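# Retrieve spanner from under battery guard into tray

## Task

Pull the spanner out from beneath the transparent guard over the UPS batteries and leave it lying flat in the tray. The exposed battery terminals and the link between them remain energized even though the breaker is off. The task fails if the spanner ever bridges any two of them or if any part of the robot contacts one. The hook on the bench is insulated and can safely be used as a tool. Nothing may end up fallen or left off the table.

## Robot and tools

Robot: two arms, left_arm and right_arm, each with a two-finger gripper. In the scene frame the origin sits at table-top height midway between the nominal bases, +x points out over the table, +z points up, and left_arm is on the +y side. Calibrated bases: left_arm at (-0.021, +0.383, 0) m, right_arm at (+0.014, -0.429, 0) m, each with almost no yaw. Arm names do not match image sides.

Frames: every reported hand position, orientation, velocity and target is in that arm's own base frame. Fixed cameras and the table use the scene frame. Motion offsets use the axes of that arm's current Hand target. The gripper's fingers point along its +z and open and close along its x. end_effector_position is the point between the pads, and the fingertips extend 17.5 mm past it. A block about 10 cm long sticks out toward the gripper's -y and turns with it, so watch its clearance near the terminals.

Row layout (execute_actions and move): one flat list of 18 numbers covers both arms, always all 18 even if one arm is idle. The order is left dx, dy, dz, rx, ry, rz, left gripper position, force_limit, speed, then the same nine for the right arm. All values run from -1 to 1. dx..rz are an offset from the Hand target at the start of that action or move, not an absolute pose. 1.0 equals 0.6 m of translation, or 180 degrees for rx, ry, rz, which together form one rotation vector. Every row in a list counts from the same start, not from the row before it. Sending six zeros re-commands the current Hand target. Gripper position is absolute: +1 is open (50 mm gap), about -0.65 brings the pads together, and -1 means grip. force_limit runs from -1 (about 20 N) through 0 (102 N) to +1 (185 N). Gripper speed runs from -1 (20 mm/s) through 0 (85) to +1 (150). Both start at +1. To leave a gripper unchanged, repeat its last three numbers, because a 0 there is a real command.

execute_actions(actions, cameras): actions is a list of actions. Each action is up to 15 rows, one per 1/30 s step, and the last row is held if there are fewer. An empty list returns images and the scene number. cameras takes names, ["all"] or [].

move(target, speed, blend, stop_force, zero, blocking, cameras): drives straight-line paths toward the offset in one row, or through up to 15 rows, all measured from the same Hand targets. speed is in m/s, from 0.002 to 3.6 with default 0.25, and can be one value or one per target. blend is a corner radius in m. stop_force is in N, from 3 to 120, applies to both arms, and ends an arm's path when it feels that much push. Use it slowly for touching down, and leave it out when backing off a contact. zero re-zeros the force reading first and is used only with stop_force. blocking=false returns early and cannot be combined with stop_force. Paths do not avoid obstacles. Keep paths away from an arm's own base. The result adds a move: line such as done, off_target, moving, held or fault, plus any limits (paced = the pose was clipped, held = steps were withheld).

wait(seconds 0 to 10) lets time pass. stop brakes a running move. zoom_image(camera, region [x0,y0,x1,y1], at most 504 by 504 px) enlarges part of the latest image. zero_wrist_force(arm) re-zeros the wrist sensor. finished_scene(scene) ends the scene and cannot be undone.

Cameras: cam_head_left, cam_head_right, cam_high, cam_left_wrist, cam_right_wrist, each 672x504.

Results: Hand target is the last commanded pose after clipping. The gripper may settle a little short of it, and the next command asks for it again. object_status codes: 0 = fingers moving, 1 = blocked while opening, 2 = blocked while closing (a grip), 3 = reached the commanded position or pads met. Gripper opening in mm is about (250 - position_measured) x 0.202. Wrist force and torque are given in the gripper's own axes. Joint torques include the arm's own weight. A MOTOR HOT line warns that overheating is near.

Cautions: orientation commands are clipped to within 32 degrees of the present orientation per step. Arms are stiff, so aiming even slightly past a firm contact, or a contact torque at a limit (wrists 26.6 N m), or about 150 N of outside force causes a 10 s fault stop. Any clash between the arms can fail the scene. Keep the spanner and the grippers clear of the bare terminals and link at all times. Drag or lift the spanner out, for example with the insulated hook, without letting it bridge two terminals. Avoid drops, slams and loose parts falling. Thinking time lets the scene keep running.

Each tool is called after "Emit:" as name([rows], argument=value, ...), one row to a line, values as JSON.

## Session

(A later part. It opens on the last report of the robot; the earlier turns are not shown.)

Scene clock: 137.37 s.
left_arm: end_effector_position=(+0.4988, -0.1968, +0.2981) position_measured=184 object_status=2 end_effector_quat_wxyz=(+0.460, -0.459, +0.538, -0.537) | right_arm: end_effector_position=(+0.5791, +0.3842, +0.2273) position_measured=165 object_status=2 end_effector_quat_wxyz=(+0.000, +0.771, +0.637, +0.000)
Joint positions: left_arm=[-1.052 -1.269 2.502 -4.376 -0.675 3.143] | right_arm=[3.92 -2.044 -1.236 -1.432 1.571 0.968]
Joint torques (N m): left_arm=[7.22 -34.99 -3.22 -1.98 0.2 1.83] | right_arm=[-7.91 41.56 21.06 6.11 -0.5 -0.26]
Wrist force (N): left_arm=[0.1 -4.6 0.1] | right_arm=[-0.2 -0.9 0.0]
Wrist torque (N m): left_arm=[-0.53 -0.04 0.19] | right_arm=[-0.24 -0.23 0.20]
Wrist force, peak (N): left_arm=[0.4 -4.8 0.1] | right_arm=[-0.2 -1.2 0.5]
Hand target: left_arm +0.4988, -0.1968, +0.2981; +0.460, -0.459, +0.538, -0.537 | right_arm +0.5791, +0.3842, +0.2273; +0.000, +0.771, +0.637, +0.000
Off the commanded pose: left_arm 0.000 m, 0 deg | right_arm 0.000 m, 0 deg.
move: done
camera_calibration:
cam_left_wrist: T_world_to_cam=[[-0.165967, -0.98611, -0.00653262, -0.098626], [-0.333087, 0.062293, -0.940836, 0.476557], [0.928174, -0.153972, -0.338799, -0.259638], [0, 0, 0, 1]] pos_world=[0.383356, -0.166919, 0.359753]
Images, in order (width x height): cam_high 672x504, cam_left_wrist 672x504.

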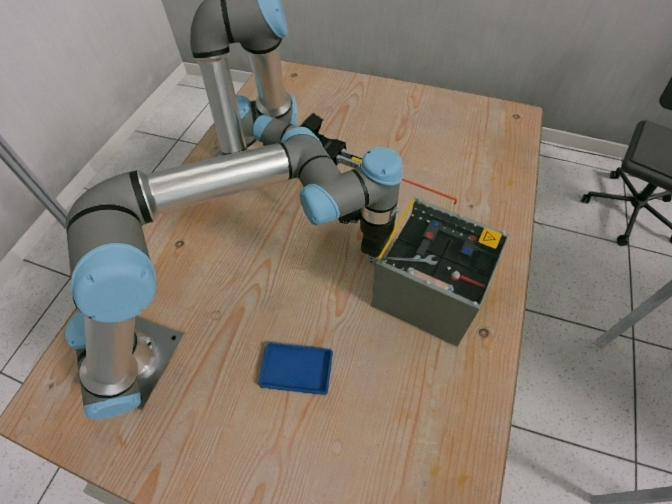

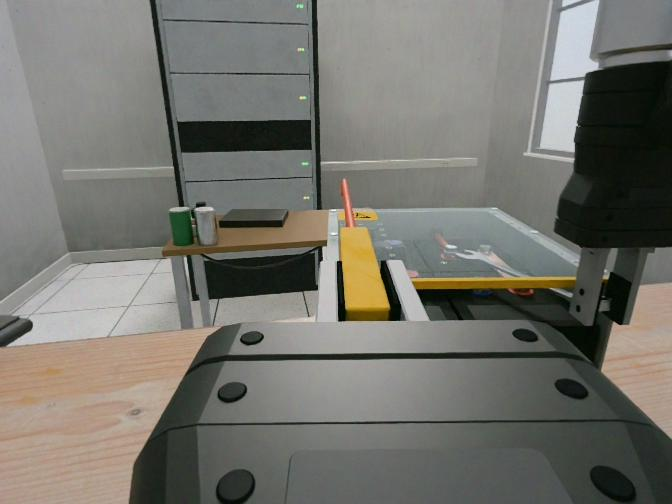

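Emit:
move(target=[0,0,0,0,0,0,-0.97,0,-1,0,-0.275,0,0,0,0,-1,-0.5,-1], speed=0.04, stop_force=8, cameras=["cam_high","cam_left_wrist","cam_right_wrist"])

Scene clock: 142.97 s.
left_arm: end_effector_position=(+0.4988, -0.1968, +0.2981) position_measured=184 object_status=2 end_effector_quat_wxyz=(+0.460, -0.459, +0.538, -0.537) | right_arm: end_effector_position=(+0.4170, +0.4152, +0.2273) position_measured=165 object_status=2 end_effector_quat_wxyz=(+0.000, +0.771, +0.637, +0.000)
Joint positions: left_arm=[-1.052 -1.269 2.502 -4.376 -0.675 3.143] | right_arm=[4.153 -1.789 -1.587 -1.336 1.571 1.201]
Joint torques (N m): left_arm=[6.58 -35.09 -1.94 -1.37 0.3 1.76] | right_arm=[-11.36 21.92 36.1 0.67 -1.25 -2]
Wrist force (N): left_arm=[0.4 -4.5 0.0] | right_arm=[0.4 -0.1 0.3]
Wrist torque (N m): left_arm=[-0.51 -0.07 0.19] | right_arm=[-0.09 -0.28 0.18]
Wrist force, peak (N): left_arm=[0.3 -4.8 -0.2] | right_arm=[0.1 -1.7 0.3]
Hand target: left_arm +0.4988, -0.1968, +0.2981; +0.460, -0.459, +0.538, -0.537 | right_arm +0.4170, +0.4152, +0.2273; +0.000, +0.771, +0.637, +0.000
Off the commanded pose: left_arm 0.000 m, 0 deg | right_arm 0.000 m, 0 deg.
move: done
camera_calibration:
cam_left_wrist: T_world_to_cam=[[-0.165967, -0.98611, -0.00653262, -0.098626], [-0.333087, 0.062293, -0.940836, 0.476557], [0.928174, -0.153972, -0.338799, -0.259638], [0, 0, 0, 1]] pos_world=[0.383356, -0.166919, 0.359753]
cam_right_wrist: T_world_to_cam=[[0.173365, 0.984855, -0.00245249, -0.472776], [0.926246, -0.162201, 0.340233, -0.378243], [0.334682, -0.061256, -0.940338, 0.23089], [0, 0, 0, 1]] pos_world=[0.355034, 0.418407, 0.344646]
Images, in order (width x height): cam_high 672x504, cam_left_wrist 672x504, cam_right_wrist 672x504.

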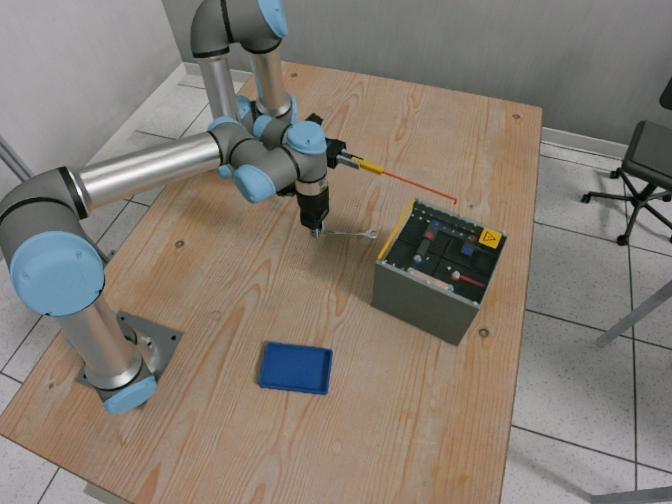

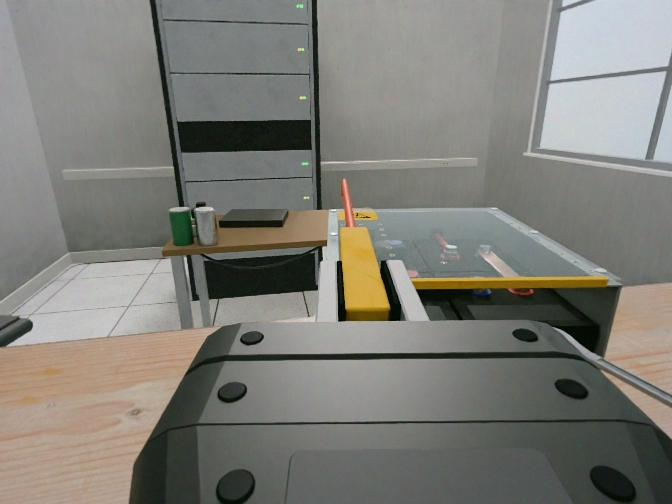

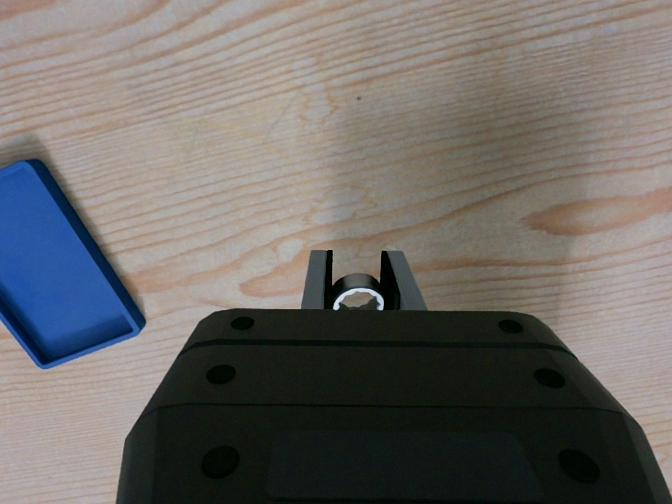

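Emit:
move([
  [0,0,0,0,0,0,-0.97,0,-1,-0.0833,-0.02,0.1,0,0,0,-1,-0.5,-1],
  [0,0,0,0,0,0,-0.97,0,-1,-0.0833,-0.02,0.3205,0,0,0,-1,-0.5,-1],
], speed=[0.12,0.12], blend=[0.02,0], cameras=["cam_high"])

Emit:
move(target=[0,0,0,0,0,0,-0.97,0,-1,0,0,0.04,0,0,0,-1,-0.5,-1], speed=0.008, stop_force=3, cameras=["cam_high","cam_right_wrist"])

Scene clock: 145.73 s.
left_arm: end_effector_position=(+0.4988, -0.1968, +0.2981) position_measured=184 object_status=2 end_effector_quat_wxyz=(+0.460, -0.459, +0.538, -0.537) | right_arm: end_effector_position=(+0.3958, +0.3684, +0.0350) position_measured=165 object_status=2 end_effector_quat_wxyz=(+0.000, +0.771, +0.637, +0.000)
Joint positions: left_arm=[-1.052 -1.269 2.502 -4.376 -0.675 3.143] | right_arm=[4.14 -1.906 -1.995 -0.812 1.571 1.188]
Joint torques (N m): left_arm=[7.28 -35.63 -2.54 -1.27 0.52 2.02] | right_arm=[7.63 30.94 24.53 4.81 -1.12 1.19]
Wrist force (N): left_arm=[0.1 -4.4 0.0] | right_arm=[0.1 -0.4 0.6]
Wrist torque (N m): left_arm=[-0.51 -0.03 0.19] | right_arm=[-0.13 -0.22 0.20]
Wrist force, peak (N): left_arm=[0.1 -4.8 0.1] | right_arm=[0.0 -0.6 2.5]
Hand target: left_arm +0.4988, -0.1968, +0.2981; +0.460, -0.459, +0.538, -0.537 | right_arm +0.3958, +0.3684, +0.0350; +0.000, +0.771, +0.637, +0.000
Off the commanded pose: left_arm 0.000 m, 0 deg | right_arm 0.000 m, 0 deg.
move: done
Images, in order (width x height): cam_high 672x504.

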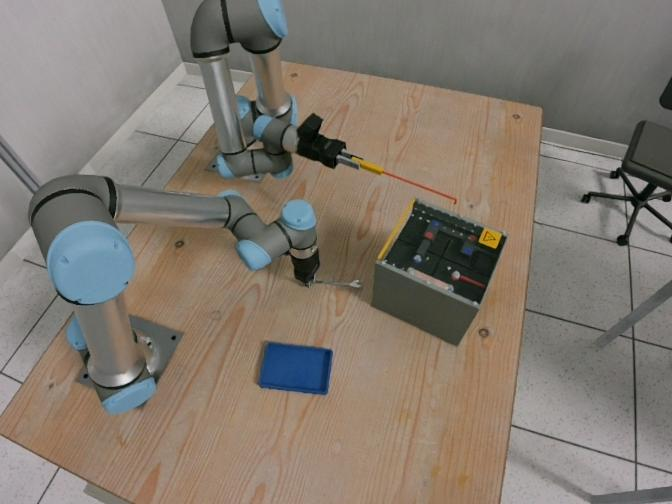

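Scene clock: 148.87 s.
left_arm: end_effector_position=(+0.4988, -0.1968, +0.2981) position_measured=184 object_status=2 end_effector_quat_wxyz=(+0.460, -0.459, +0.538, -0.537) | right_arm: end_effector_position=(+0.3958, +0.3684, +0.0190) position_measured=165 object_status=2 end_effector_quat_wxyz=(+0.000, +0.771, +0.637, +0.000)
Joint positions: left_arm=[-1.052 -1.269 2.502 -4.376 -0.675 3.143] | right_arm=[4.14 -1.935 -2.008 -0.77 1.571 1.188]
Joint torques (N m): left_arm=[7.66 -34.76 -2.61 -1.18 0.74 1.64] | right_arm=[1.14 45.33 27.67 0.97 -1.08 -1.71]
Wrist force (N): left_arm=[0.3 -4.5 -0.2] | right_arm=[0.7 -0.1 -1.9]
Wrist torque (N m): left_arm=[-0.51 -0.06 0.19] | right_arm=[-0.17 -0.17 0.21]
Wrist force, peak (N): left_arm=[0.2 -4.7 0.1] | right_arm=[-7.3 -4.1 -22.5]
Hand target: left_arm +0.4988, -0.1968, +0.2981; +0.460, -0.459, +0.538, -0.537 | right_arm +0.3958, +0.3684, +0.0190; +0.000, +0.771, +0.637, +0.000 (not the last commanded pose)
Off the commanded pose: left_arm 0.000 m, 0 deg | right_arm 0.008 m, 0 deg.
move: contact (right_arm)
camera_calibration:
cam_right_wrist: T_world_to_cam=[[0.173365, 0.984855, -0.00245249, -0.42352], [0.926246, -0.162201, 0.340233, -0.295327], [0.334682, -0.061256, -0.940338, 0.0392465], [0, 0, 0, 1]] pos_world=[0.333834, 0.371607, 0.136346]
Images, in order (width x height): cam_high 672x504, cam_right_wrist 672x504.

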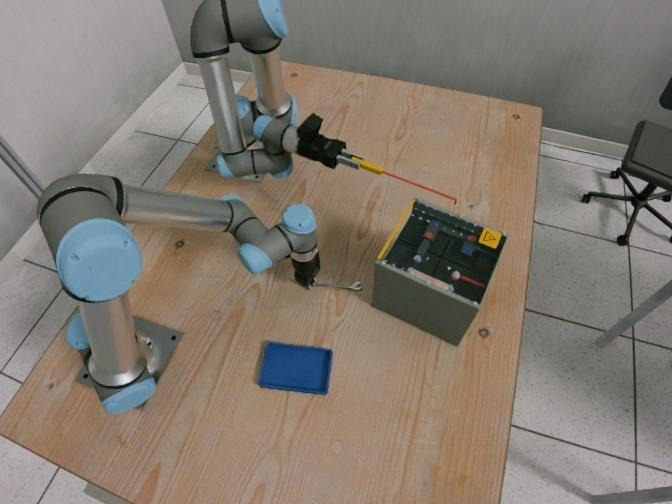

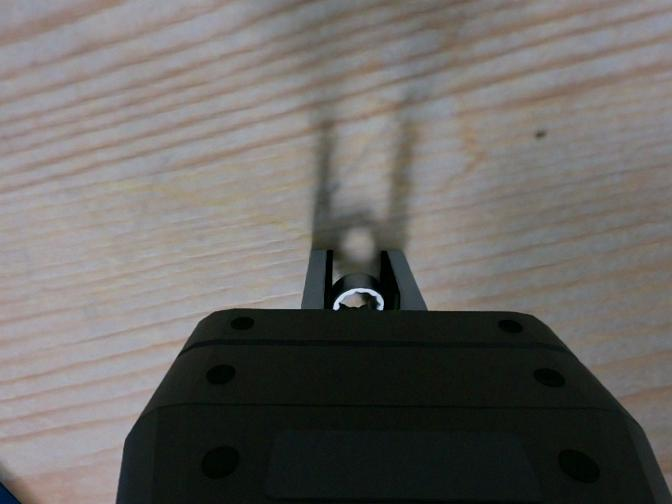

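Emit:
move(target=[0,0,0,0,0,0,-0.97,0,-1,0,0,0,0,0,0,0.1,-1,-1], speed=0.05)

Emit:
move([
  [0,0,0,0,0,0,-0.97,0,-1,0,0,-0.05,0,0,0,0.1,-1,-1],
  [0,0,0,0,0,0,-0.97,0,-1,0,0.02,-0.3,0,0,0,0.1,-1,-1],
], speed=[0.04,0.15], cameras=["cam_right_wrist","cam_high"])

Scene clock: 149.53 s.
left_arm: end_effector_position=(+0.4988, -0.1968, +0.2981) position_measured=184 object_status=2 end_effector_quat_wxyz=(+0.460, -0.459, +0.538, -0.537) | right_arm: end_effector_position=(+0.3958, +0.3684, +0.0190) position_measured=138 object_status=0 end_effector_quat_wxyz=(+0.000, +0.771, +0.637, +0.000)
Joint positions: left_arm=[-1.052 -1.269 2.502 -4.376 -0.675 3.143] | right_arm=[4.14 -1.935 -2.008 -0.77 1.571 1.188]
Joint torques (N m): left_arm=[7.81 -35.84 -3.21 -1.01 0.23 1.62] | right_arm=[1.61 41.92 26.82 2.96 -1.04 -1.8]
Wrist force (N): left_arm=[0.0 -4.6 0.0] | right_arm=[-1.9 -0.6 -5.4]
Wrist torque (N m): left_arm=[-0.53 -0.01 0.19] | right_arm=[-0.25 -0.13 0.21]
Wrist force, peak (N): left_arm=[0.4 -4.8 -0.2] | right_arm=[-1.8 -0.4 -5.8]
Hand target: left_arm +0.4988, -0.1968, +0.2981; +0.460, -0.459, +0.538, -0.537 | right_arm +0.3958, +0.3684, +0.0190; +0.000, +0.771, +0.637, +0.000
Off the commanded pose: left_arm 0.000 m, 0 deg | right_arm 0.000 m, 0 deg.
move: done

Scene clock: 151.90 s.
left_arm: end_effector_position=(+0.4988, -0.1968, +0.2981) position_measured=184 object_status=2 end_effector_quat_wxyz=(+0.460, -0.459, +0.538, -0.537) | right_arm: end_effector_position=(+0.4077, +0.3660, +0.1990) position_measured=138 object_status=3 end_effector_quat_wxyz=(+0.000, +0.771, +0.637, +0.000)
Joint positions: left_arm=[-1.052 -1.269 2.502 -4.376 -0.675 3.143] | right_arm=[4.119 -1.712 -1.754 -1.246 1.571 1.166]
Joint torques (N m): left_arm=[6.81 -34.25 -3.54 -1.1 0.29 1.72] | right_arm=[9.81 21.86 35.46 1.1 0.79 2.33]
Wrist force (N): left_arm=[0.3 -4.5 0.1] | right_arm=[0.2 -0.3 -0.3]
Wrist torque (N m): left_arm=[-0.52 -0.05 0.19] | right_arm=[-0.16 -0.21 0.21]
Wrist force, peak (N): left_arm=[0.2 -4.8 0.1] | right_arm=[-1.7 -0.6 -4.9]
Hand target: left_arm +0.4988, -0.1968, +0.2981; +0.460, -0.459, +0.538, -0.537 | right_arm +0.4076, +0.3661, +0.1990; +0.000, +0.771, +0.637, +0.000
Off the commanded pose: left_arm 0.000 m, 0 deg | right_arm 0.000 m, 0 deg.
move: done
camera_calibration:
cam_right_wrist: T_world_to_cam=[[0.173432, 0.984843, -0.002303, -0.422827], [0.926201, -0.162309, 0.340305, -0.367855], [0.334773, -0.0611528, -0.940312, 0.204333], [0, 0, 0, 1]] pos_world=[0.345634, 0.369207, 0.316346]
Images, in order (width x height): cam_high 672x504, cam_right_wrist 672x504.

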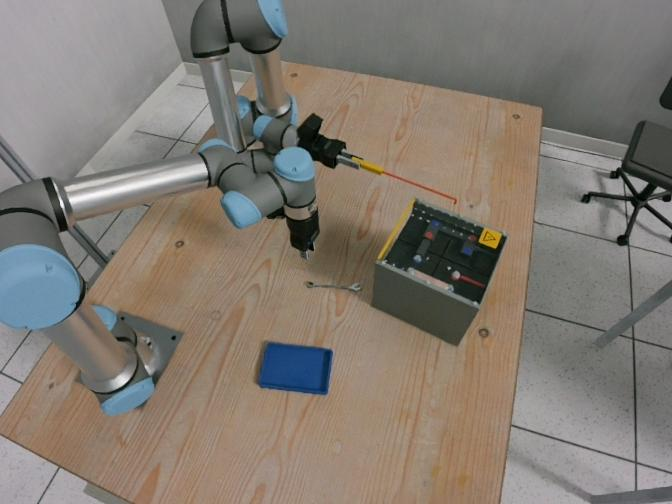

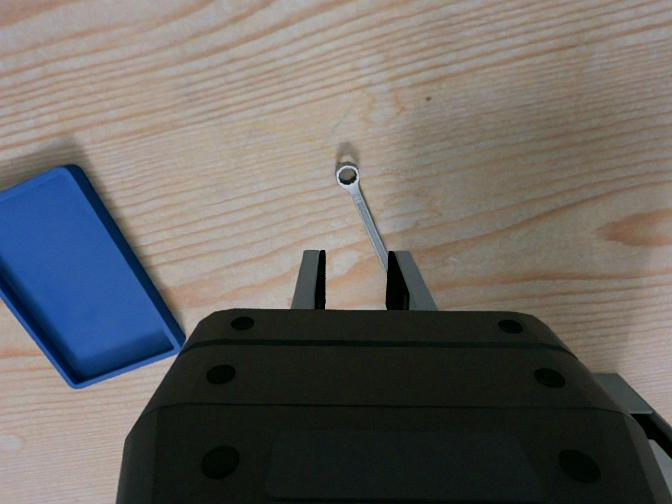

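Emit:
move(target=[0,0,0,0,0,0,-0.97,0,-1,0.0477,0.0862,0.1317,0,0,-0.1356,0.1,-1,-1], speed=[0.12], cameras=["cam_right_wrist"])

Emit:
zoom_image(camera="cam_right_wrist", region=[270, 50, 450, 310])

Scene clock: 154.53 s.
left_arm: end_effector_position=(+0.4988, -0.1968, +0.2981) position_measured=184 object_status=2 end_effector_quat_wxyz=(+0.460, -0.459, +0.538, -0.537) | right_arm: end_effector_position=(+0.4638, +0.3845, +0.1200) position_measured=138 object_status=3 end_effector_quat_wxyz=(+0.000, +0.619, +0.786, +0.000)
Joint positions: left_arm=[-1.052 -1.269 2.502 -4.376 -0.675 3.143] | right_arm=[4.057 -1.91 -1.72 -1.082 1.571 0.679]
Joint torques (N m): left_arm=[7.07 -33.76 -3 -0.75 0.52 1.61] | right_arm=[10.13 46.56 17.62 0.17 1.35 -1.82]
Wrist force (N): left_arm=[0.2 -4.6 0.0] | right_arm=[0.1 -1.2 -0.2]
Wrist torque (N m): left_arm=[-0.53 -0.05 0.19] | right_arm=[-0.29 -0.24 0.11]
Wrist force, peak (N): left_arm=[0.1 -4.8 -0.1] | right_arm=[0.1 -1.6 -0.8]
Hand target: left_arm +0.4988, -0.1968, +0.2981; +0.460, -0.459, +0.538, -0.537 | right_arm +0.4638, +0.3845, +0.1200; +0.000, +0.619, +0.786, +0.000
Off the commanded pose: left_arm 0.000 m, 0 deg | right_arm 0.000 m, 0 deg.
move: done
camera_calibration:
cam_right_wrist: T_world_to_cam=[[-0.24866, 0.968588, -0.00239281, -0.248951], [0.910572, 0.234607, 0.340321, -0.535368], [0.330192, 0.0824454, -0.940306, 0.0592839], [0, 0, 0, 1]] pos_world=[0.406012, 0.361844, 0.237346]
Images, in order (width x height): cam_right_wrist 672x504.

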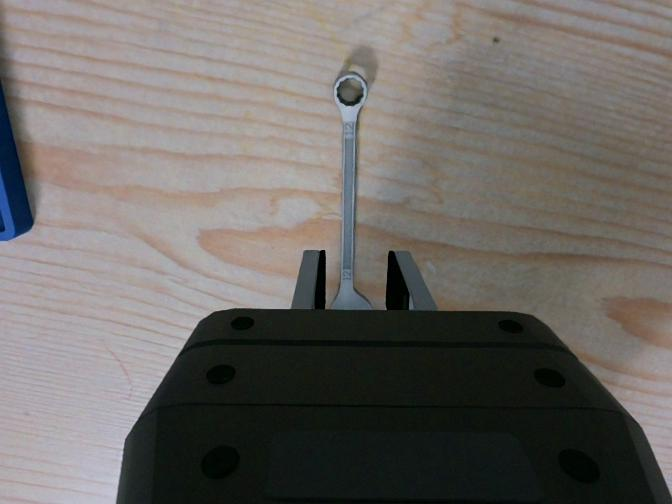

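Scaled by 1.938 from the camera's 672x504 image, which has a finer 960x720 frame.

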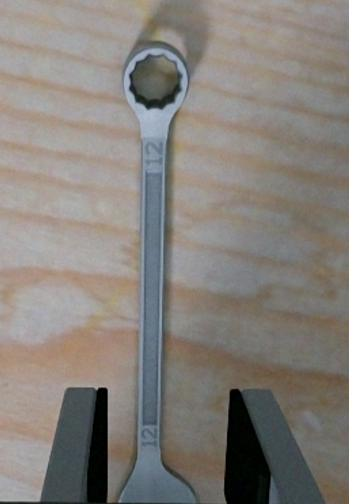

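Emit:
move([
  [0,0,0,0,0,0,-0.97,0,-1,0,0,0.14,0,0,-0.002,0.1,-1,-1],
  [0,0,0,0,0,0,-0.97,0,-1,0,0,0.1668,0,0,-0.002,0.1,-1,-1],
], speed=[0.12,0.02], blend=[0.003,0])

Emit:
move(target=[0,0,0,0,0,0,-0.97,0,-1,0,0,0,0,0,0,-1,-0.5,-1], speed=0.04)

Emit:
move([
  [0,0,0,0,0,0,-0.97,0,-1,0,0,-0.03,0,0,0,-1,-0.5,-1],
  [0,0,0,0,0,0,-0.97,0,-1,0,0,-0.15,0,0,0,-1,-0.5,-1],
], speed=[0.03,0.1], blend=[0.003,0], cameras=["cam_right_wrist","cam_high"])

Scene clock: 156.67 s.
left_arm: end_effector_position=(+0.4988, -0.1968, +0.2981) position_measured=184 object_status=2 end_effector_quat_wxyz=(+0.460, -0.459, +0.538, -0.537) | right_arm: end_effector_position=(+0.4637, +0.3845, +0.0197) position_measured=138 object_status=3 end_effector_quat_wxyz=(+0.000, +0.616, +0.788, +0.000) end_effector_velocity=(-0.001, -0.001, +0.000) end_effector_angular_velocity=(-0.003, +0.002, +0.001)
Joint positions: left_arm=[-1.052 -1.269 2.502 -4.376 -0.675 3.143] | right_arm=[4.057 -2.048 -1.822 -0.842 1.571 0.672]
Joint velocities: left_arm=[within noise] | right_arm=[0.001 0.001 0 -0.005 0 -0.001]
Joint torques (N m): left_arm=[7.98 -34.09 -3.2 -0.69 0.52 1.75] | right_arm=[3.35 55.4 26.84 0.63 0.02 2.16]
Wrist force (N): left_arm=[0.2 -4.6 -0.1] | right_arm=[-0.1 -0.9 -0.2]
Wrist torque (N m): left_arm=[-0.53 -0.04 0.18] | right_arm=[-0.27 -0.19 0.20]
Wrist force, peak (N): left_arm=[0.3 -4.7 -0.2] | right_arm=[0.1 -0.6 -2.8]
Hand target: left_arm +0.4988, -0.1968, +0.2981; +0.460, -0.459, +0.538, -0.537 | right_arm +0.4638, +0.3845, +0.0199; +0.000, +0.616, +0.788, +0.000
Off the commanded pose: left_arm 0.000 m, 0 deg | right_arm 0.000 m, 0 deg.
move: done

Scene clock: 157.70 s.
left_arm: end_effector_position=(+0.4988, -0.1968, +0.2981) position_measured=184 object_status=2 end_effector_quat_wxyz=(+0.460, -0.459, +0.538, -0.537) | right_arm: end_effector_position=(+0.4637, +0.3846, +0.0199) position_measured=217 object_status=2 end_effector_quat_wxyz=(+0.000, +0.616, +0.788, +0.000)
Joint positions: left_arm=[-1.052 -1.269 2.502 -4.376 -0.675 3.143] | right_arm=[4.057 -2.048 -1.822 -0.842 1.571 0.672]
Joint torques (N m): left_arm=[7.92 -34.12 -2.88 -0.79 0.29 1.84] | right_arm=[-2.94 52.15 30.12 0.63 -1.09 2.2]
Wrist force (N): left_arm=[0.1 -4.7 0.0] | right_arm=[-0.3 -0.9 -0.3]
Wrist torque (N m): left_arm=[-0.55 -0.03 0.19] | right_arm=[-0.27 -0.17 0.21]
Wrist force, peak (N): left_arm=[0.1 -4.7 0.0] | right_arm=[-0.8 -0.7 -0.5]
Hand target: left_arm +0.4988, -0.1968, +0.2981; +0.460, -0.459, +0.538, -0.537 | right_arm +0.4638, +0.3845, +0.0199; +0.000, +0.616, +0.788, +0.000
Off the commanded pose: left_arm 0.000 m, 0 deg | right_arm 0.000 m, 0 deg.
move: done

Scene clock: 159.47 s.
left_arm: end_effector_position=(+0.4988, -0.1968, +0.2981) position_measured=184 object_status=2 end_effector_quat_wxyz=(+0.460, -0.459, +0.538, -0.537) | right_arm: end_effector_position=(+0.4638, +0.3845, +0.1099) position_measured=217 object_status=2 end_effector_quat_wxyz=(+0.000, +0.616, +0.788, +0.000)
Joint positions: left_arm=[-1.052 -1.269 2.502 -4.376 -0.675 3.143] | right_arm=[4.057 -1.922 -1.733 -1.057 1.571 0.672]
Joint torques (N m): left_arm=[6.75 -33.98 -2.58 -0.55 0.48 1.55] | right_arm=[-7.72 30.7 24.06 3.05 -0.82 -1.85]
Wrist force (N): left_arm=[0.3 -4.9 0.1] | right_arm=[0.0 -1.1 0.5]
Wrist torque (N m): left_arm=[-0.58 -0.06 0.19] | right_arm=[-0.28 -0.22 0.21]
Wrist force, peak (N): left_arm=[0.3 -4.9 0.1] | right_arm=[-0.1 -0.8 -1.6]
Hand target: left_arm +0.4988, -0.1968, +0.2981; +0.460, -0.459, +0.538, -0.537 | right_arm +0.4638, +0.3845, +0.1099; +0.000, +0.616, +0.788, +0.000
Off the commanded pose: left_arm 0.000 m, 0 deg | right_arm 0.000 m, 0 deg.
move: done
camera_calibration:
cam_right_wrist: T_world_to_cam=[[-0.255198, 0.966886, -0.00235098, -0.2453], [0.908902, 0.240722, 0.340514, -0.53351], [0.329804, 0.0847618, -0.940236, 0.0490888], [0, 0, 0, 1]] pos_world=[0.406118, 0.361443, 0.227246]
Images, in order (width x height): cam_high 672x504, cam_right_wrist 672x504.

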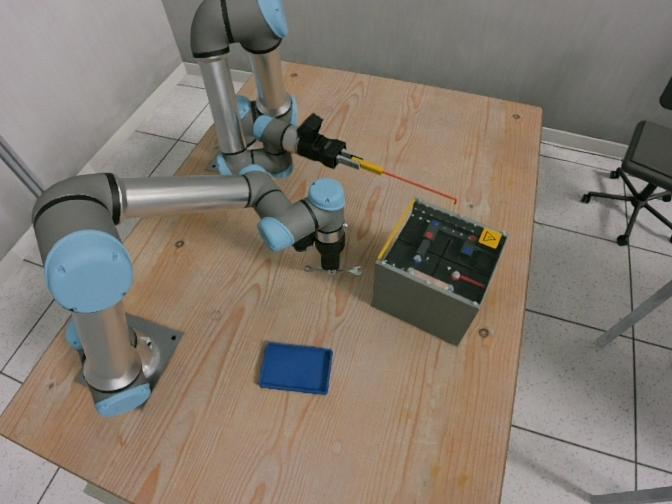

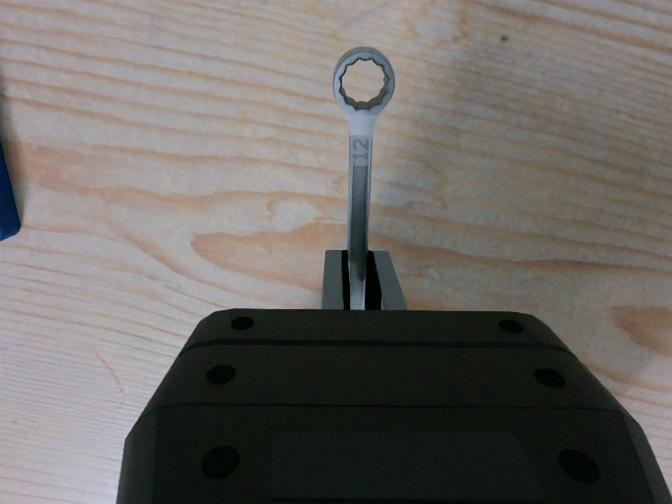

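Emit:
execute_actions(actions=[])

Scene clock: 160.00 s.
left_arm: end_effector_position=(+0.4988, -0.1968, +0.2981) position_measured=184 object_status=2 end_effector_quat_wxyz=(+0.460, -0.459, +0.538, -0.537) | right_arm: end_effector_position=(+0.4638, +0.3845, +0.1099) position_measured=217 object_status=2 end_effector_quat_wxyz=(+0.000, +0.616, +0.788, +0.000)
Joint positions: left_arm=[-1.052 -1.269 2.502 -4.376 -0.675 3.143] | right_arm=[4.057 -1.922 -1.733 -1.057 1.571 0.672]
Joint velocities: within noise
Joint torques (N m): left_arm=[6.33 -33 -2.74 -0.91 0.16 1.65] | right_arm=[-6.16 25.24 29.66 0.45 -0.23 -1.88]
Wrist force (N): left_arm=[0.3 -4.5 0.0] | right_arm=[0.2 -0.9 0.7]
Wrist torque (N m): left_arm=[-0.51 -0.06 0.19] | right_arm=[-0.25 -0.25 0.22]
Wrist force, peak (N): left_arm=[0.2 -4.7 -0.1] | right_arm=[-0.2 -1.2 0.6]
Hand target: left_arm +0.4988, -0.1968, +0.2981; +0.460, -0.459, +0.538, -0.537 | right_arm +0.4638, +0.3845, +0.1099; +0.000, +0.616, +0.788, +0.000
Tool commands: left_gripper/position=-0.97 left_gripper/force_limit=+0.0 left_gripper/speed=-1.0 right_gripper/position=-1.0 right_gripper/force_limit=-0.5 right_gripper/speed=-1.0
Off the commanded pose: left_arm 0.000 m, 0 deg | right_arm 0.000 m, 0 deg.
camera_calibration:
cam_left_wrist: T_world_to_cam=[[-0.165967, -0.98611, -0.00653262, -0.098626], [-0.333087, 0.062293, -0.940836, 0.476557], [0.928174, -0.153972, -0.338799, -0.259638], [0, 0, 0, 1]] pos_world=[0.383356, -0.166919, 0.359753]
cam_right_wrist: T_world_to_cam=[[-0.255151, 0.966898, -0.00240832, -0.24531], [0.908958, 0.240709, 0.340374, -0.533496], [0.329686, 0.0846577, -0.940287, 0.0491861], [0, 0, 0, 1]] pos_world=[0.406118, 0.361443, 0.227246]

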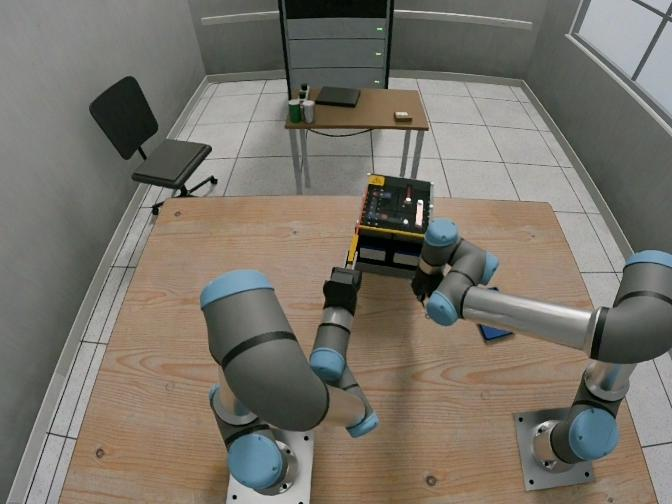

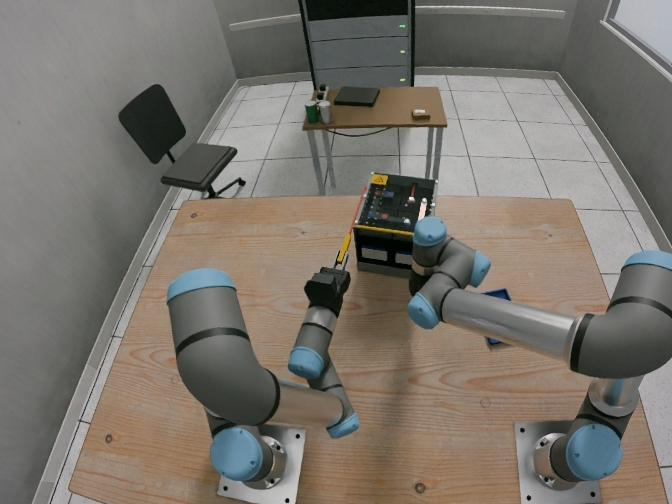

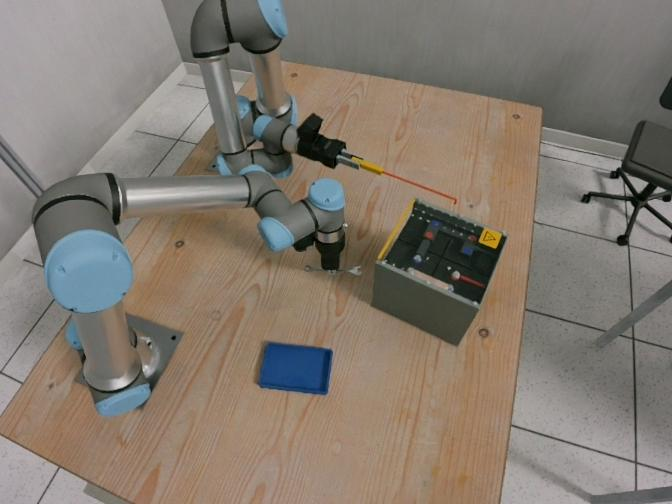

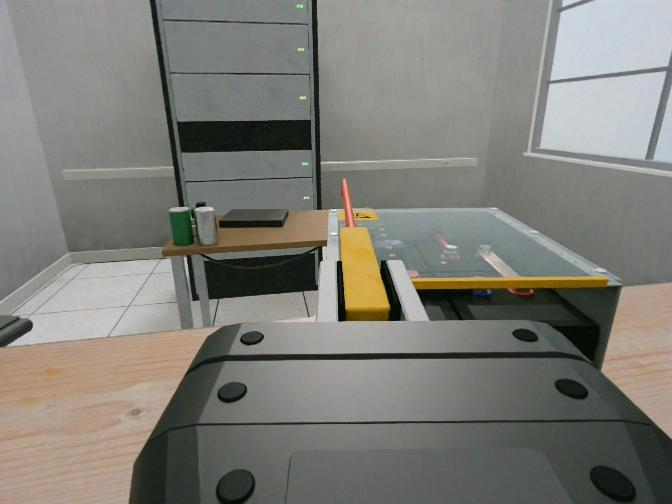

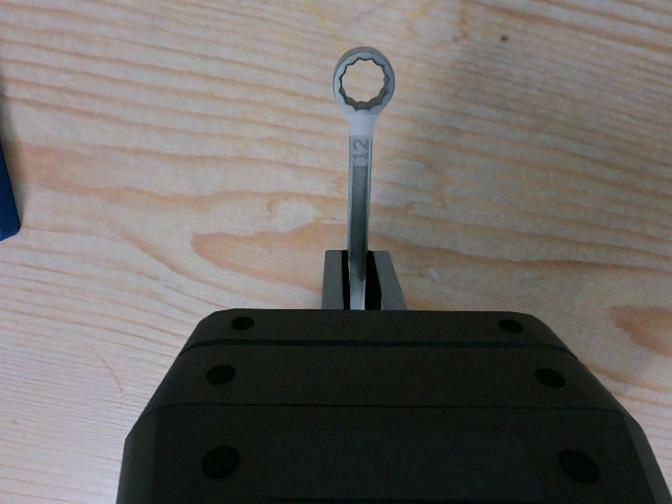

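Emit:
move([
  [0,0,0,0,0,0,-0.97,0,-1,-0.0689,-0.0687,-0.1,0,0,0,-1,-0.5,-1],
  [0,0,0,0,0,0,-0.97,0,-1,-0.4228,-0.093,-0.15,0,0,0,-1,-0.5,-1],
], speed=0.12, blend=[0.03, 0], cameras=["cam_high", "cam_right_wrist"])

Scene clock: 163.93 s.
left_arm: end_effector_position=(+0.4988, -0.1968, +0.2981) position_measured=184 object_status=2 end_effector_quat_wxyz=(+0.460, -0.459, +0.538, -0.537) | right_arm: end_effector_position=(+0.4707, +0.1249, +0.1999) position_measured=217 object_status=2 end_effector_quat_wxyz=(+0.000, +0.616, +0.788, +0.000)
Joint positions: left_arm=[-1.052 -1.269 2.502 -4.376 -0.675 3.143] | right_arm=[3.678 -1.566 -1.909 -1.237 1.571 0.293]
Joint torques (N m): left_arm=[7.03 -33.03 -3.04 -0.7 0.54 1.58] | right_arm=[-8.29 11.51 34.94 5.8 1.42 -0.39]
Wrist force (N): left_arm=[0.3 -4.6 -0.2] | right_arm=[0.2 -0.8 0.2]
Wrist torque (N m): left_arm=[-0.54 -0.05 0.19] | right_arm=[-0.23 -0.22 0.10]
Wrist force, peak (N): left_arm=[0.4 -4.8 -0.2] | right_arm=[1.2 0.3 1.8]
Hand target: left_arm +0.4988, -0.1968, +0.2981; +0.460, -0.459, +0.538, -0.537 | right_arm +0.4707, +0.1248, +0.1998; +0.000, +0.616, +0.788, +0.000
Off the commanded pose: left_arm 0.000 m, 0 deg | right_arm 0.000 m, 0 deg.
move: done
camera_calibration:
cam_right_wrist: T_world_to_cam=[[-0.255151, 0.966898, -0.00240832, 0.00767385], [0.908958, 0.240709, 0.340374, -0.507879], [0.329686, 0.0846577, -0.940287, 0.15342], [0, 0, 0, 1]] pos_world=[0.413018, 0.101843, 0.317146]
Images, in order (width x height): cam_high 672x504, cam_right_wrist 672x504.

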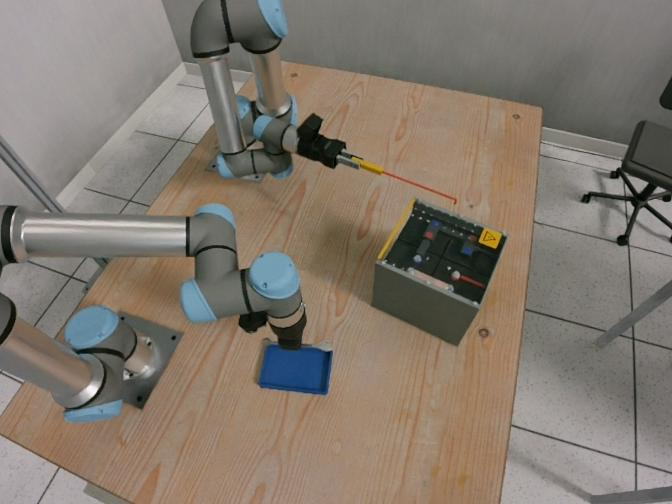

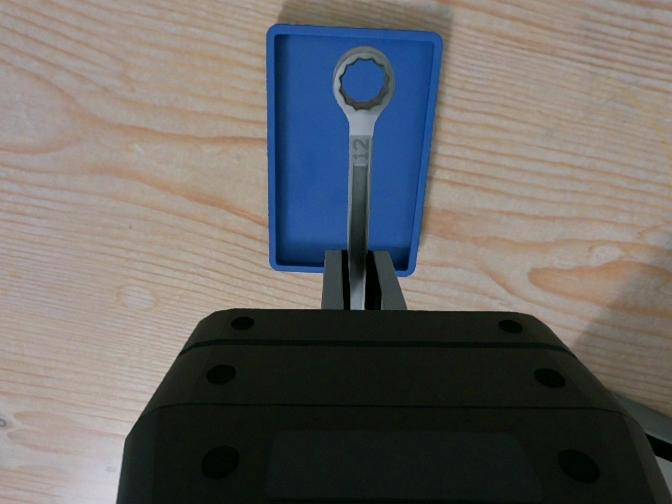

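Emit:
zoom_image(camera="cam_high", region=[240, 320, 350, 405])

Scaled by 4.582 from the camera's 672x504 image, which has a finer 960x720 frame.

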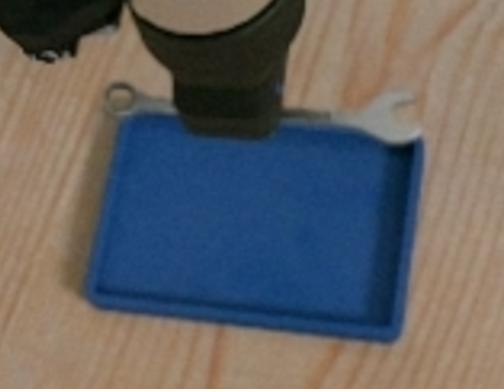

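Emit:
move(target=[0,0,0,0,0,0,-0.97,0,-1,-0.0007,-0.0377,0.2163,0,0,-0.1361,-1,-0.5,-1], speed=0.12, cameras=["cam_high", "cam_right_wrist"])

Emit:
zoom_image(camera="cam_high", region=[240, 320, 350, 405])

Scene clock: 167.07 s.
left_arm: end_effector_position=(+0.4988, -0.1968, +0.2981) position_measured=184 object_status=2 end_effector_quat_wxyz=(+0.460, -0.459, +0.538, -0.537) | right_arm: end_effector_position=(+0.4488, +0.1191, +0.0700) position_measured=217 object_status=2 end_effector_quat_wxyz=(+0.000, +0.435, +0.900, +0.000)
Joint positions: left_arm=[-1.052 -1.269 2.502 -4.376 -0.675 3.143] | right_arm=[3.692 -1.683 -2.168 -0.861 1.571 -0.12]
Joint torques (N m): left_arm=[7.95 -32.11 -2.9 -0.79 0.63 1.57] | right_arm=[-4.1 34.44 24.49 2.18 1.27 -0.56]
Wrist force (N): left_arm=[0.3 -4.5 -0.1] | right_arm=[0.1 -0.4 0.3]
Wrist torque (N m): left_arm=[-0.52 -0.06 0.19] | right_arm=[-0.17 -0.21 0.10]
Wrist force, peak (N): left_arm=[0.2 -4.9 -0.1] | right_arm=[0.2 -0.9 1.9]
Hand target: left_arm +0.4988, -0.1968, +0.2981; +0.460, -0.459, +0.538, -0.537 | right_arm +0.4488, +0.1190, +0.0701; +0.000, +0.435, +0.900, +0.000
Off the commanded pose: left_arm 0.000 m, 0 deg | right_arm 0.000 m, 0 deg.
move: done
camera_calibration:
cam_right_wrist: T_world_to_cam=[[-0.633041, 0.774114, -0.00239458, 0.200016], [0.727402, 0.595894, 0.340288, -0.403215], [0.264849, 0.213675, -0.940318, 0.0528098], [0, 0, 0, 1]] pos_world=[0.405931, 0.0741539, 0.187346]
Images, in order (width x height): cam_high 672x504, cam_right_wrist 672x504.

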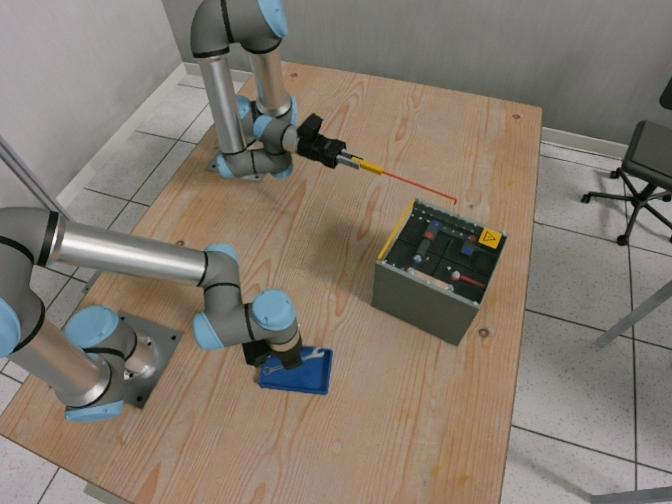

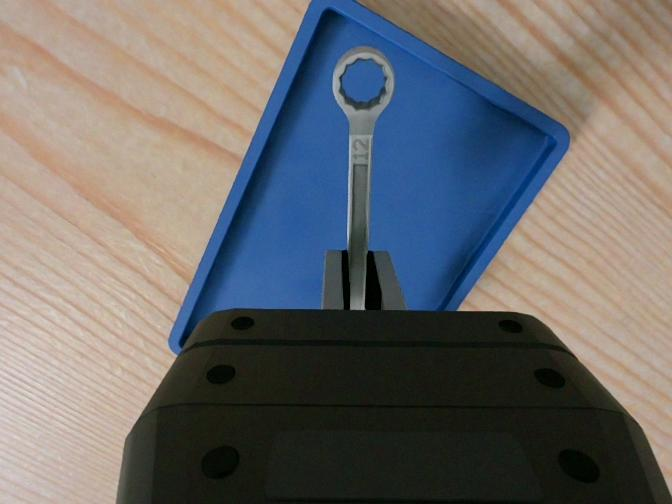

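Scaled by 4.582 from the camera's 672x504 image, which has a finer 960x720 frame.

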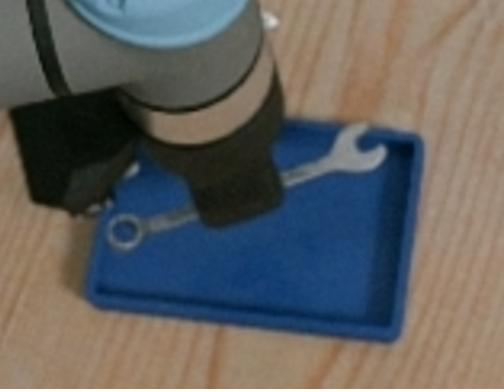

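Emit:
move(target=[0,0,0,0,0,0,-0.97,0,-1,0,0.0042,0.06,0,0,0,-1,-0.5,-1], speed=0.07, cameras=[])

Emit:
move(target=[0,0,0,0,0,0,-0.97,0,-1,0,0,0.025,0,0,0,-1,-0.5,-1], speed=0.008, stop_force=3, cameras=["cam_high", "cam_right_wrist"])

Emit:
zoom_image(camera="cam_high", region=[240, 320, 350, 405])

Scene clock: 168.80 s.
left_arm: end_effector_position=(+0.4988, -0.1968, +0.2981) position_measured=184 object_status=2 end_effector_quat_wxyz=(+0.460, -0.459, +0.538, -0.537) | right_arm: end_effector_position=(+0.4507, +0.1206, +0.0340) position_measured=217 object_status=2 end_effector_quat_wxyz=(+0.000, +0.435, +0.900, +0.000)
Joint positions: left_arm=[-1.052 -1.269 2.502 -4.376 -0.675 3.143] | right_arm=[3.692 -1.76 -2.202 -0.751 1.571 -0.12]
Joint torques (N m): left_arm=[7.61 -32.47 -1.96 -0.87 0.35 1.55] | right_arm=[9.42 30.52 28.57 2.47 1.27 1.61]
Wrist force (N): left_arm=[0.4 -4.7 0.0] | right_arm=[-0.1 -0.8 0.1]
Wrist torque (N m): left_arm=[-0.54 -0.08 0.19] | right_arm=[-0.24 -0.20 0.10]
Wrist force, peak (N): left_arm=[0.1 -4.8 -0.2] | right_arm=[0.1 -0.6 1.7]
Hand target: left_arm +0.4988, -0.1968, +0.2981; +0.460, -0.459, +0.538, -0.537 | right_arm +0.4508, +0.1206, +0.0341; +0.000, +0.435, +0.900, +0.000
Off the commanded pose: left_arm 0.000 m, 0 deg | right_arm 0.000 m, 0 deg.
move: done
No camera images: "cameras" was empty.

Scene clock: 171.43 s.
left_arm: end_effector_position=(+0.4988, -0.1968, +0.2981) position_measured=184 object_status=2 end_effector_quat_wxyz=(+0.460, -0.459, +0.538, -0.537) | right_arm: end_effector_position=(+0.4508, +0.1206, +0.0218) position_measured=217 object_status=2 end_effector_quat_wxyz=(+0.000, +0.435, +0.900, +0.000)
Joint positions: left_arm=[-1.052 -1.269 2.502 -4.376 -0.675 3.143] | right_arm=[3.692 -1.787 -2.213 -0.713 1.571 -0.12]
Joint torques (N m): left_arm=[7.31 -32.19 -2.77 -0.67 0.39 1.71] | right_arm=[7.86 37.69 26.5 0.11 1.3 -1.13]
Wrist force (N): left_arm=[0.4 -4.5 -0.2] | right_arm=[-0.4 0.3 -2.4]
Wrist torque (N m): left_arm=[-0.52 -0.07 0.19] | right_arm=[-0.24 -0.21 0.10]
Wrist force, peak (N): left_arm=[0.2 -4.8 0.0] | right_arm=[1.1 -8.6 -20.9]
Hand target: left_arm +0.4988, -0.1968, +0.2981; +0.460, -0.459, +0.538, -0.537 | right_arm +0.4508, +0.1206, +0.0218; +0.000, +0.435, +0.900, +0.000 (not the last commanded pose)
Off the commanded pose: left_arm 0.000 m, 0 deg | right_arm 0.003 m, 0 deg.
move: contact (right_arm)
camera_calibration:
cam_right_wrist: T_world_to_cam=[[-0.633146, 0.774028, -0.00243071, 0.199983], [0.727279, 0.595975, 0.340411, -0.38916], [0.264937, 0.213762, -0.940273, 0.00647214], [0, 0, 0, 1]] pos_world=[0.407931, 0.075754, 0.139046]
Images, in order (width x height): cam_high 672x504, cam_right_wrist 672x504.

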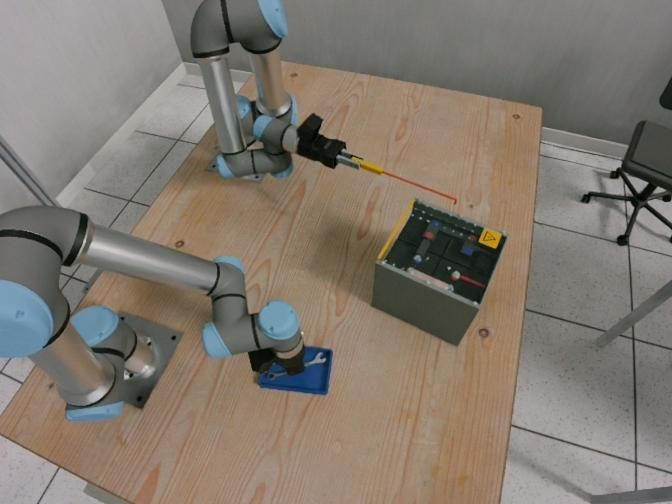

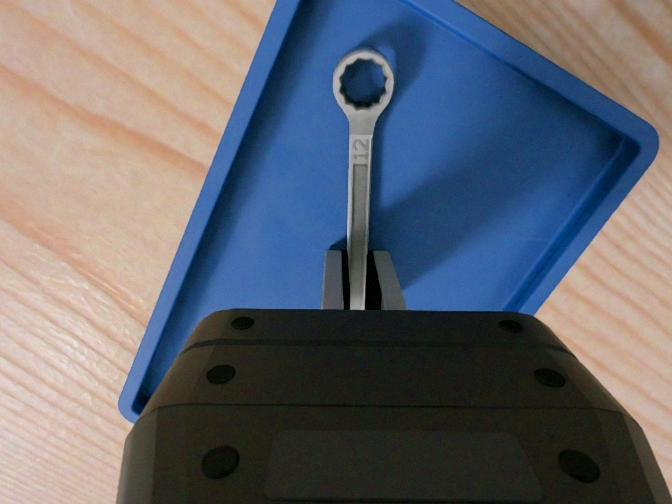

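Scaled by 4.582 from the camera's 672x504 image, which has a finer 960x720 frame.

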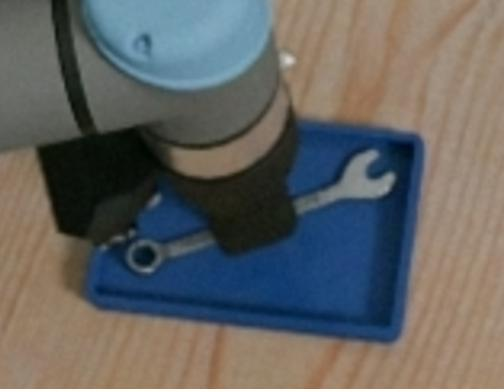

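Emit:
execute_actions([
  [[0,0,0,0,0,0,-0.97,0,-1,0,0,0,0,0,0,-0.1,-1,-1]],
  [[0,0,0,0,0,0,-0.97,0,-1,0,0,0,0,0,0,-0.1,-1,-1]],
], cameras=[])

Emit:
move([
  [0,0,0,0,0,0,-0.97,0,-1,0,0,-0.03,0,0,0,-0.1,-1,-1],
  [0,0,0,0,0,0,-0.97,0,-1,0,-0.05,-0.25,0,0,0,-0.1,-1,-1],
], speed=[0.04, 0.12], blend=[0.005, 0], cameras=["cam_high", "cam_right_wrist"])

Emit:
zoom_image(camera="cam_high", region=[240, 320, 350, 405])

Scene clock: 173.00 s.
left_arm: end_effector_position=(+0.4988, -0.1968, +0.2981) position_measured=184 object_status=2 end_effector_quat_wxyz=(+0.460, -0.459, +0.538, -0.537) | right_arm: end_effector_position=(+0.4508, +0.1206, +0.0218) position_measured=167 object_status=3 end_effector_quat_wxyz=(+0.000, +0.435, +0.900, +0.000)
Joint positions: left_arm=[-1.052 -1.269 2.502 -4.376 -0.675 3.143] | right_arm=[3.692 -1.787 -2.213 -0.713 1.571 -0.12]
Joint torques (N m): left_arm=[7.05 -32.44 -3 -0.69 0.66 1.89] | right_arm=[7.96 37.68 26.4 2.69 1.27 -1.15]
Wrist force (N): left_arm=[0.4 -4.6 -0.1] | right_arm=[0.1 -0.7 0.0]
Wrist torque (N m): left_arm=[-0.53 -0.07 0.19] | right_arm=[-0.22 -0.22 0.10]
Wrist force, peak (N): left_arm=[0.2 -4.7 -0.1] | right_arm=[-0.5 0.5 -2.9]
Hand target: left_arm +0.4988, -0.1968, +0.2981; +0.460, -0.459, +0.538, -0.537 | right_arm +0.4508, +0.1206, +0.0218; +0.000, +0.435, +0.900, +0.000
Off the commanded pose: left_arm 0.000 m, 0 deg | right_arm 0.000 m, 0 deg.
Step readings (end_effector_position of left_arm | right_arm):
0: (+0.4988, -0.1968, +0.2981) | (+0.4508, +0.1206, +0.0218)
1: (+0.4988, -0.1968, +0.2981) | (+0.4508, +0.1206, +0.0218)
2: (+0.4988, -0.1968, +0.2981) | (+0.4508, +0.1206, +0.0218)
4: (+0.4988, -0.1968, +0.2981) | (+0.4508, +0.1206, +0.0218)
8: (+0.4988, -0.1968, +0.2981) | (+0.4508, +0.1206, +0.0218)
15: (+0.4988, -0.1968, +0.2981) | (+0.4508, +0.1206, +0.0218)
16: (+0.4988, -0.1968, +0.2981) | (+0.4508, +0.1206, +0.0218)
17: (+0.4988, -0.1968, +0.2981) | (+0.4508, +0.1206, +0.0218)
19: (+0.4988, -0.1968, +0.2981) | (+0.4508, +0.1206, +0.0218)
23: (+0.4988, -0.1968, +0.2981) | (+0.4508, +0.1206, +0.0218)
30: (+0.4988, -0.1968, +0.2981) | (+0.4508, +0.1206, +0.0218)
No camera images: "cameras" was empty.

Scene clock: 175.03 s.
left_arm: end_effector_position=(+0.4988, -0.1968, +0.2981) position_measured=184 object_status=2 end_effector_quat_wxyz=(+0.460, -0.459, +0.538, -0.537) | right_arm: end_effector_position=(+0.4274, +0.1019, +0.1717) position_measured=167 object_status=3 end_effector_quat_wxyz=(+0.000, +0.435, +0.900, +0.000)
Joint positions: left_arm=[-1.052 -1.269 2.502 -4.376 -0.675 3.143] | right_arm=[3.684 -1.473 -2.074 -1.165 1.571 -0.129]
Joint torques (N m): left_arm=[8.03 -32.69 -2.2 -0.79 0.28 1.76] | right_arm=[5.26 20.06 28.68 1.26 1.14 1.28]
Wrist force (N): left_arm=[0.3 -4.6 0.0] | right_arm=[0.4 -0.7 0.1]
Wrist torque (N m): left_arm=[-0.54 -0.07 0.19] | right_arm=[-0.21 -0.26 0.21]
Wrist force, peak (N): left_arm=[0.4 -4.8 0.0] | right_arm=[0.2 -1.5 -2.1]
Hand target: left_arm +0.4988, -0.1968, +0.2981; +0.460, -0.459, +0.538, -0.537 | right_arm +0.4273, +0.1019, +0.1718; +0.000, +0.435, +0.900, +0.000
Off the commanded pose: left_arm 0.000 m, 0 deg | right_arm 0.000 m, 0 deg.
move: done
camera_calibration:
cam_right_wrist: T_world_to_cam=[[-0.633139, 0.774034, -0.0024126, 0.200012], [0.727244, 0.595928, 0.340568, -0.411956], [0.265049, 0.213873, -0.940217, 0.157692], [0, 0, 0, 1]] pos_world=[0.384431, 0.0569541, 0.289046]
Images, in order (width x height): cam_high 672x504, cam_right_wrist 672x504.

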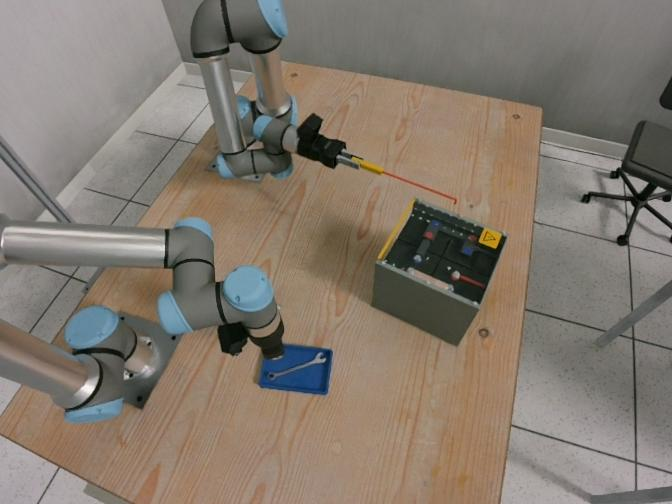

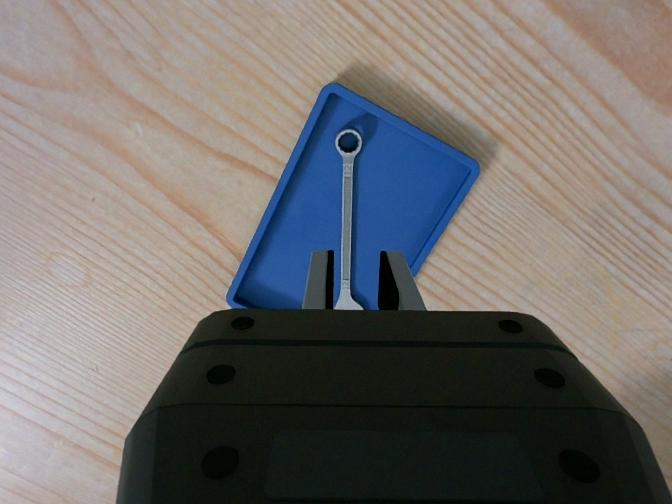

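Scaled by 4.582 from the camera's 672x504 image, which has a finer 960x720 frame.

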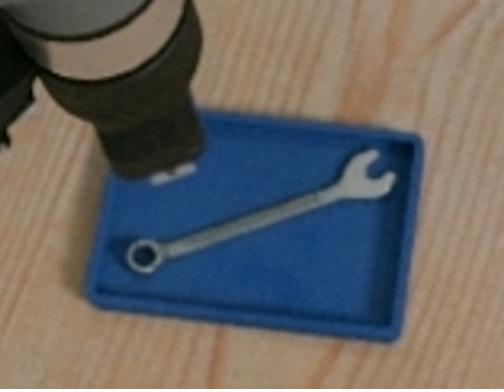

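Emit:
finished_scene(scene=2)

The scene is finished: the task was done.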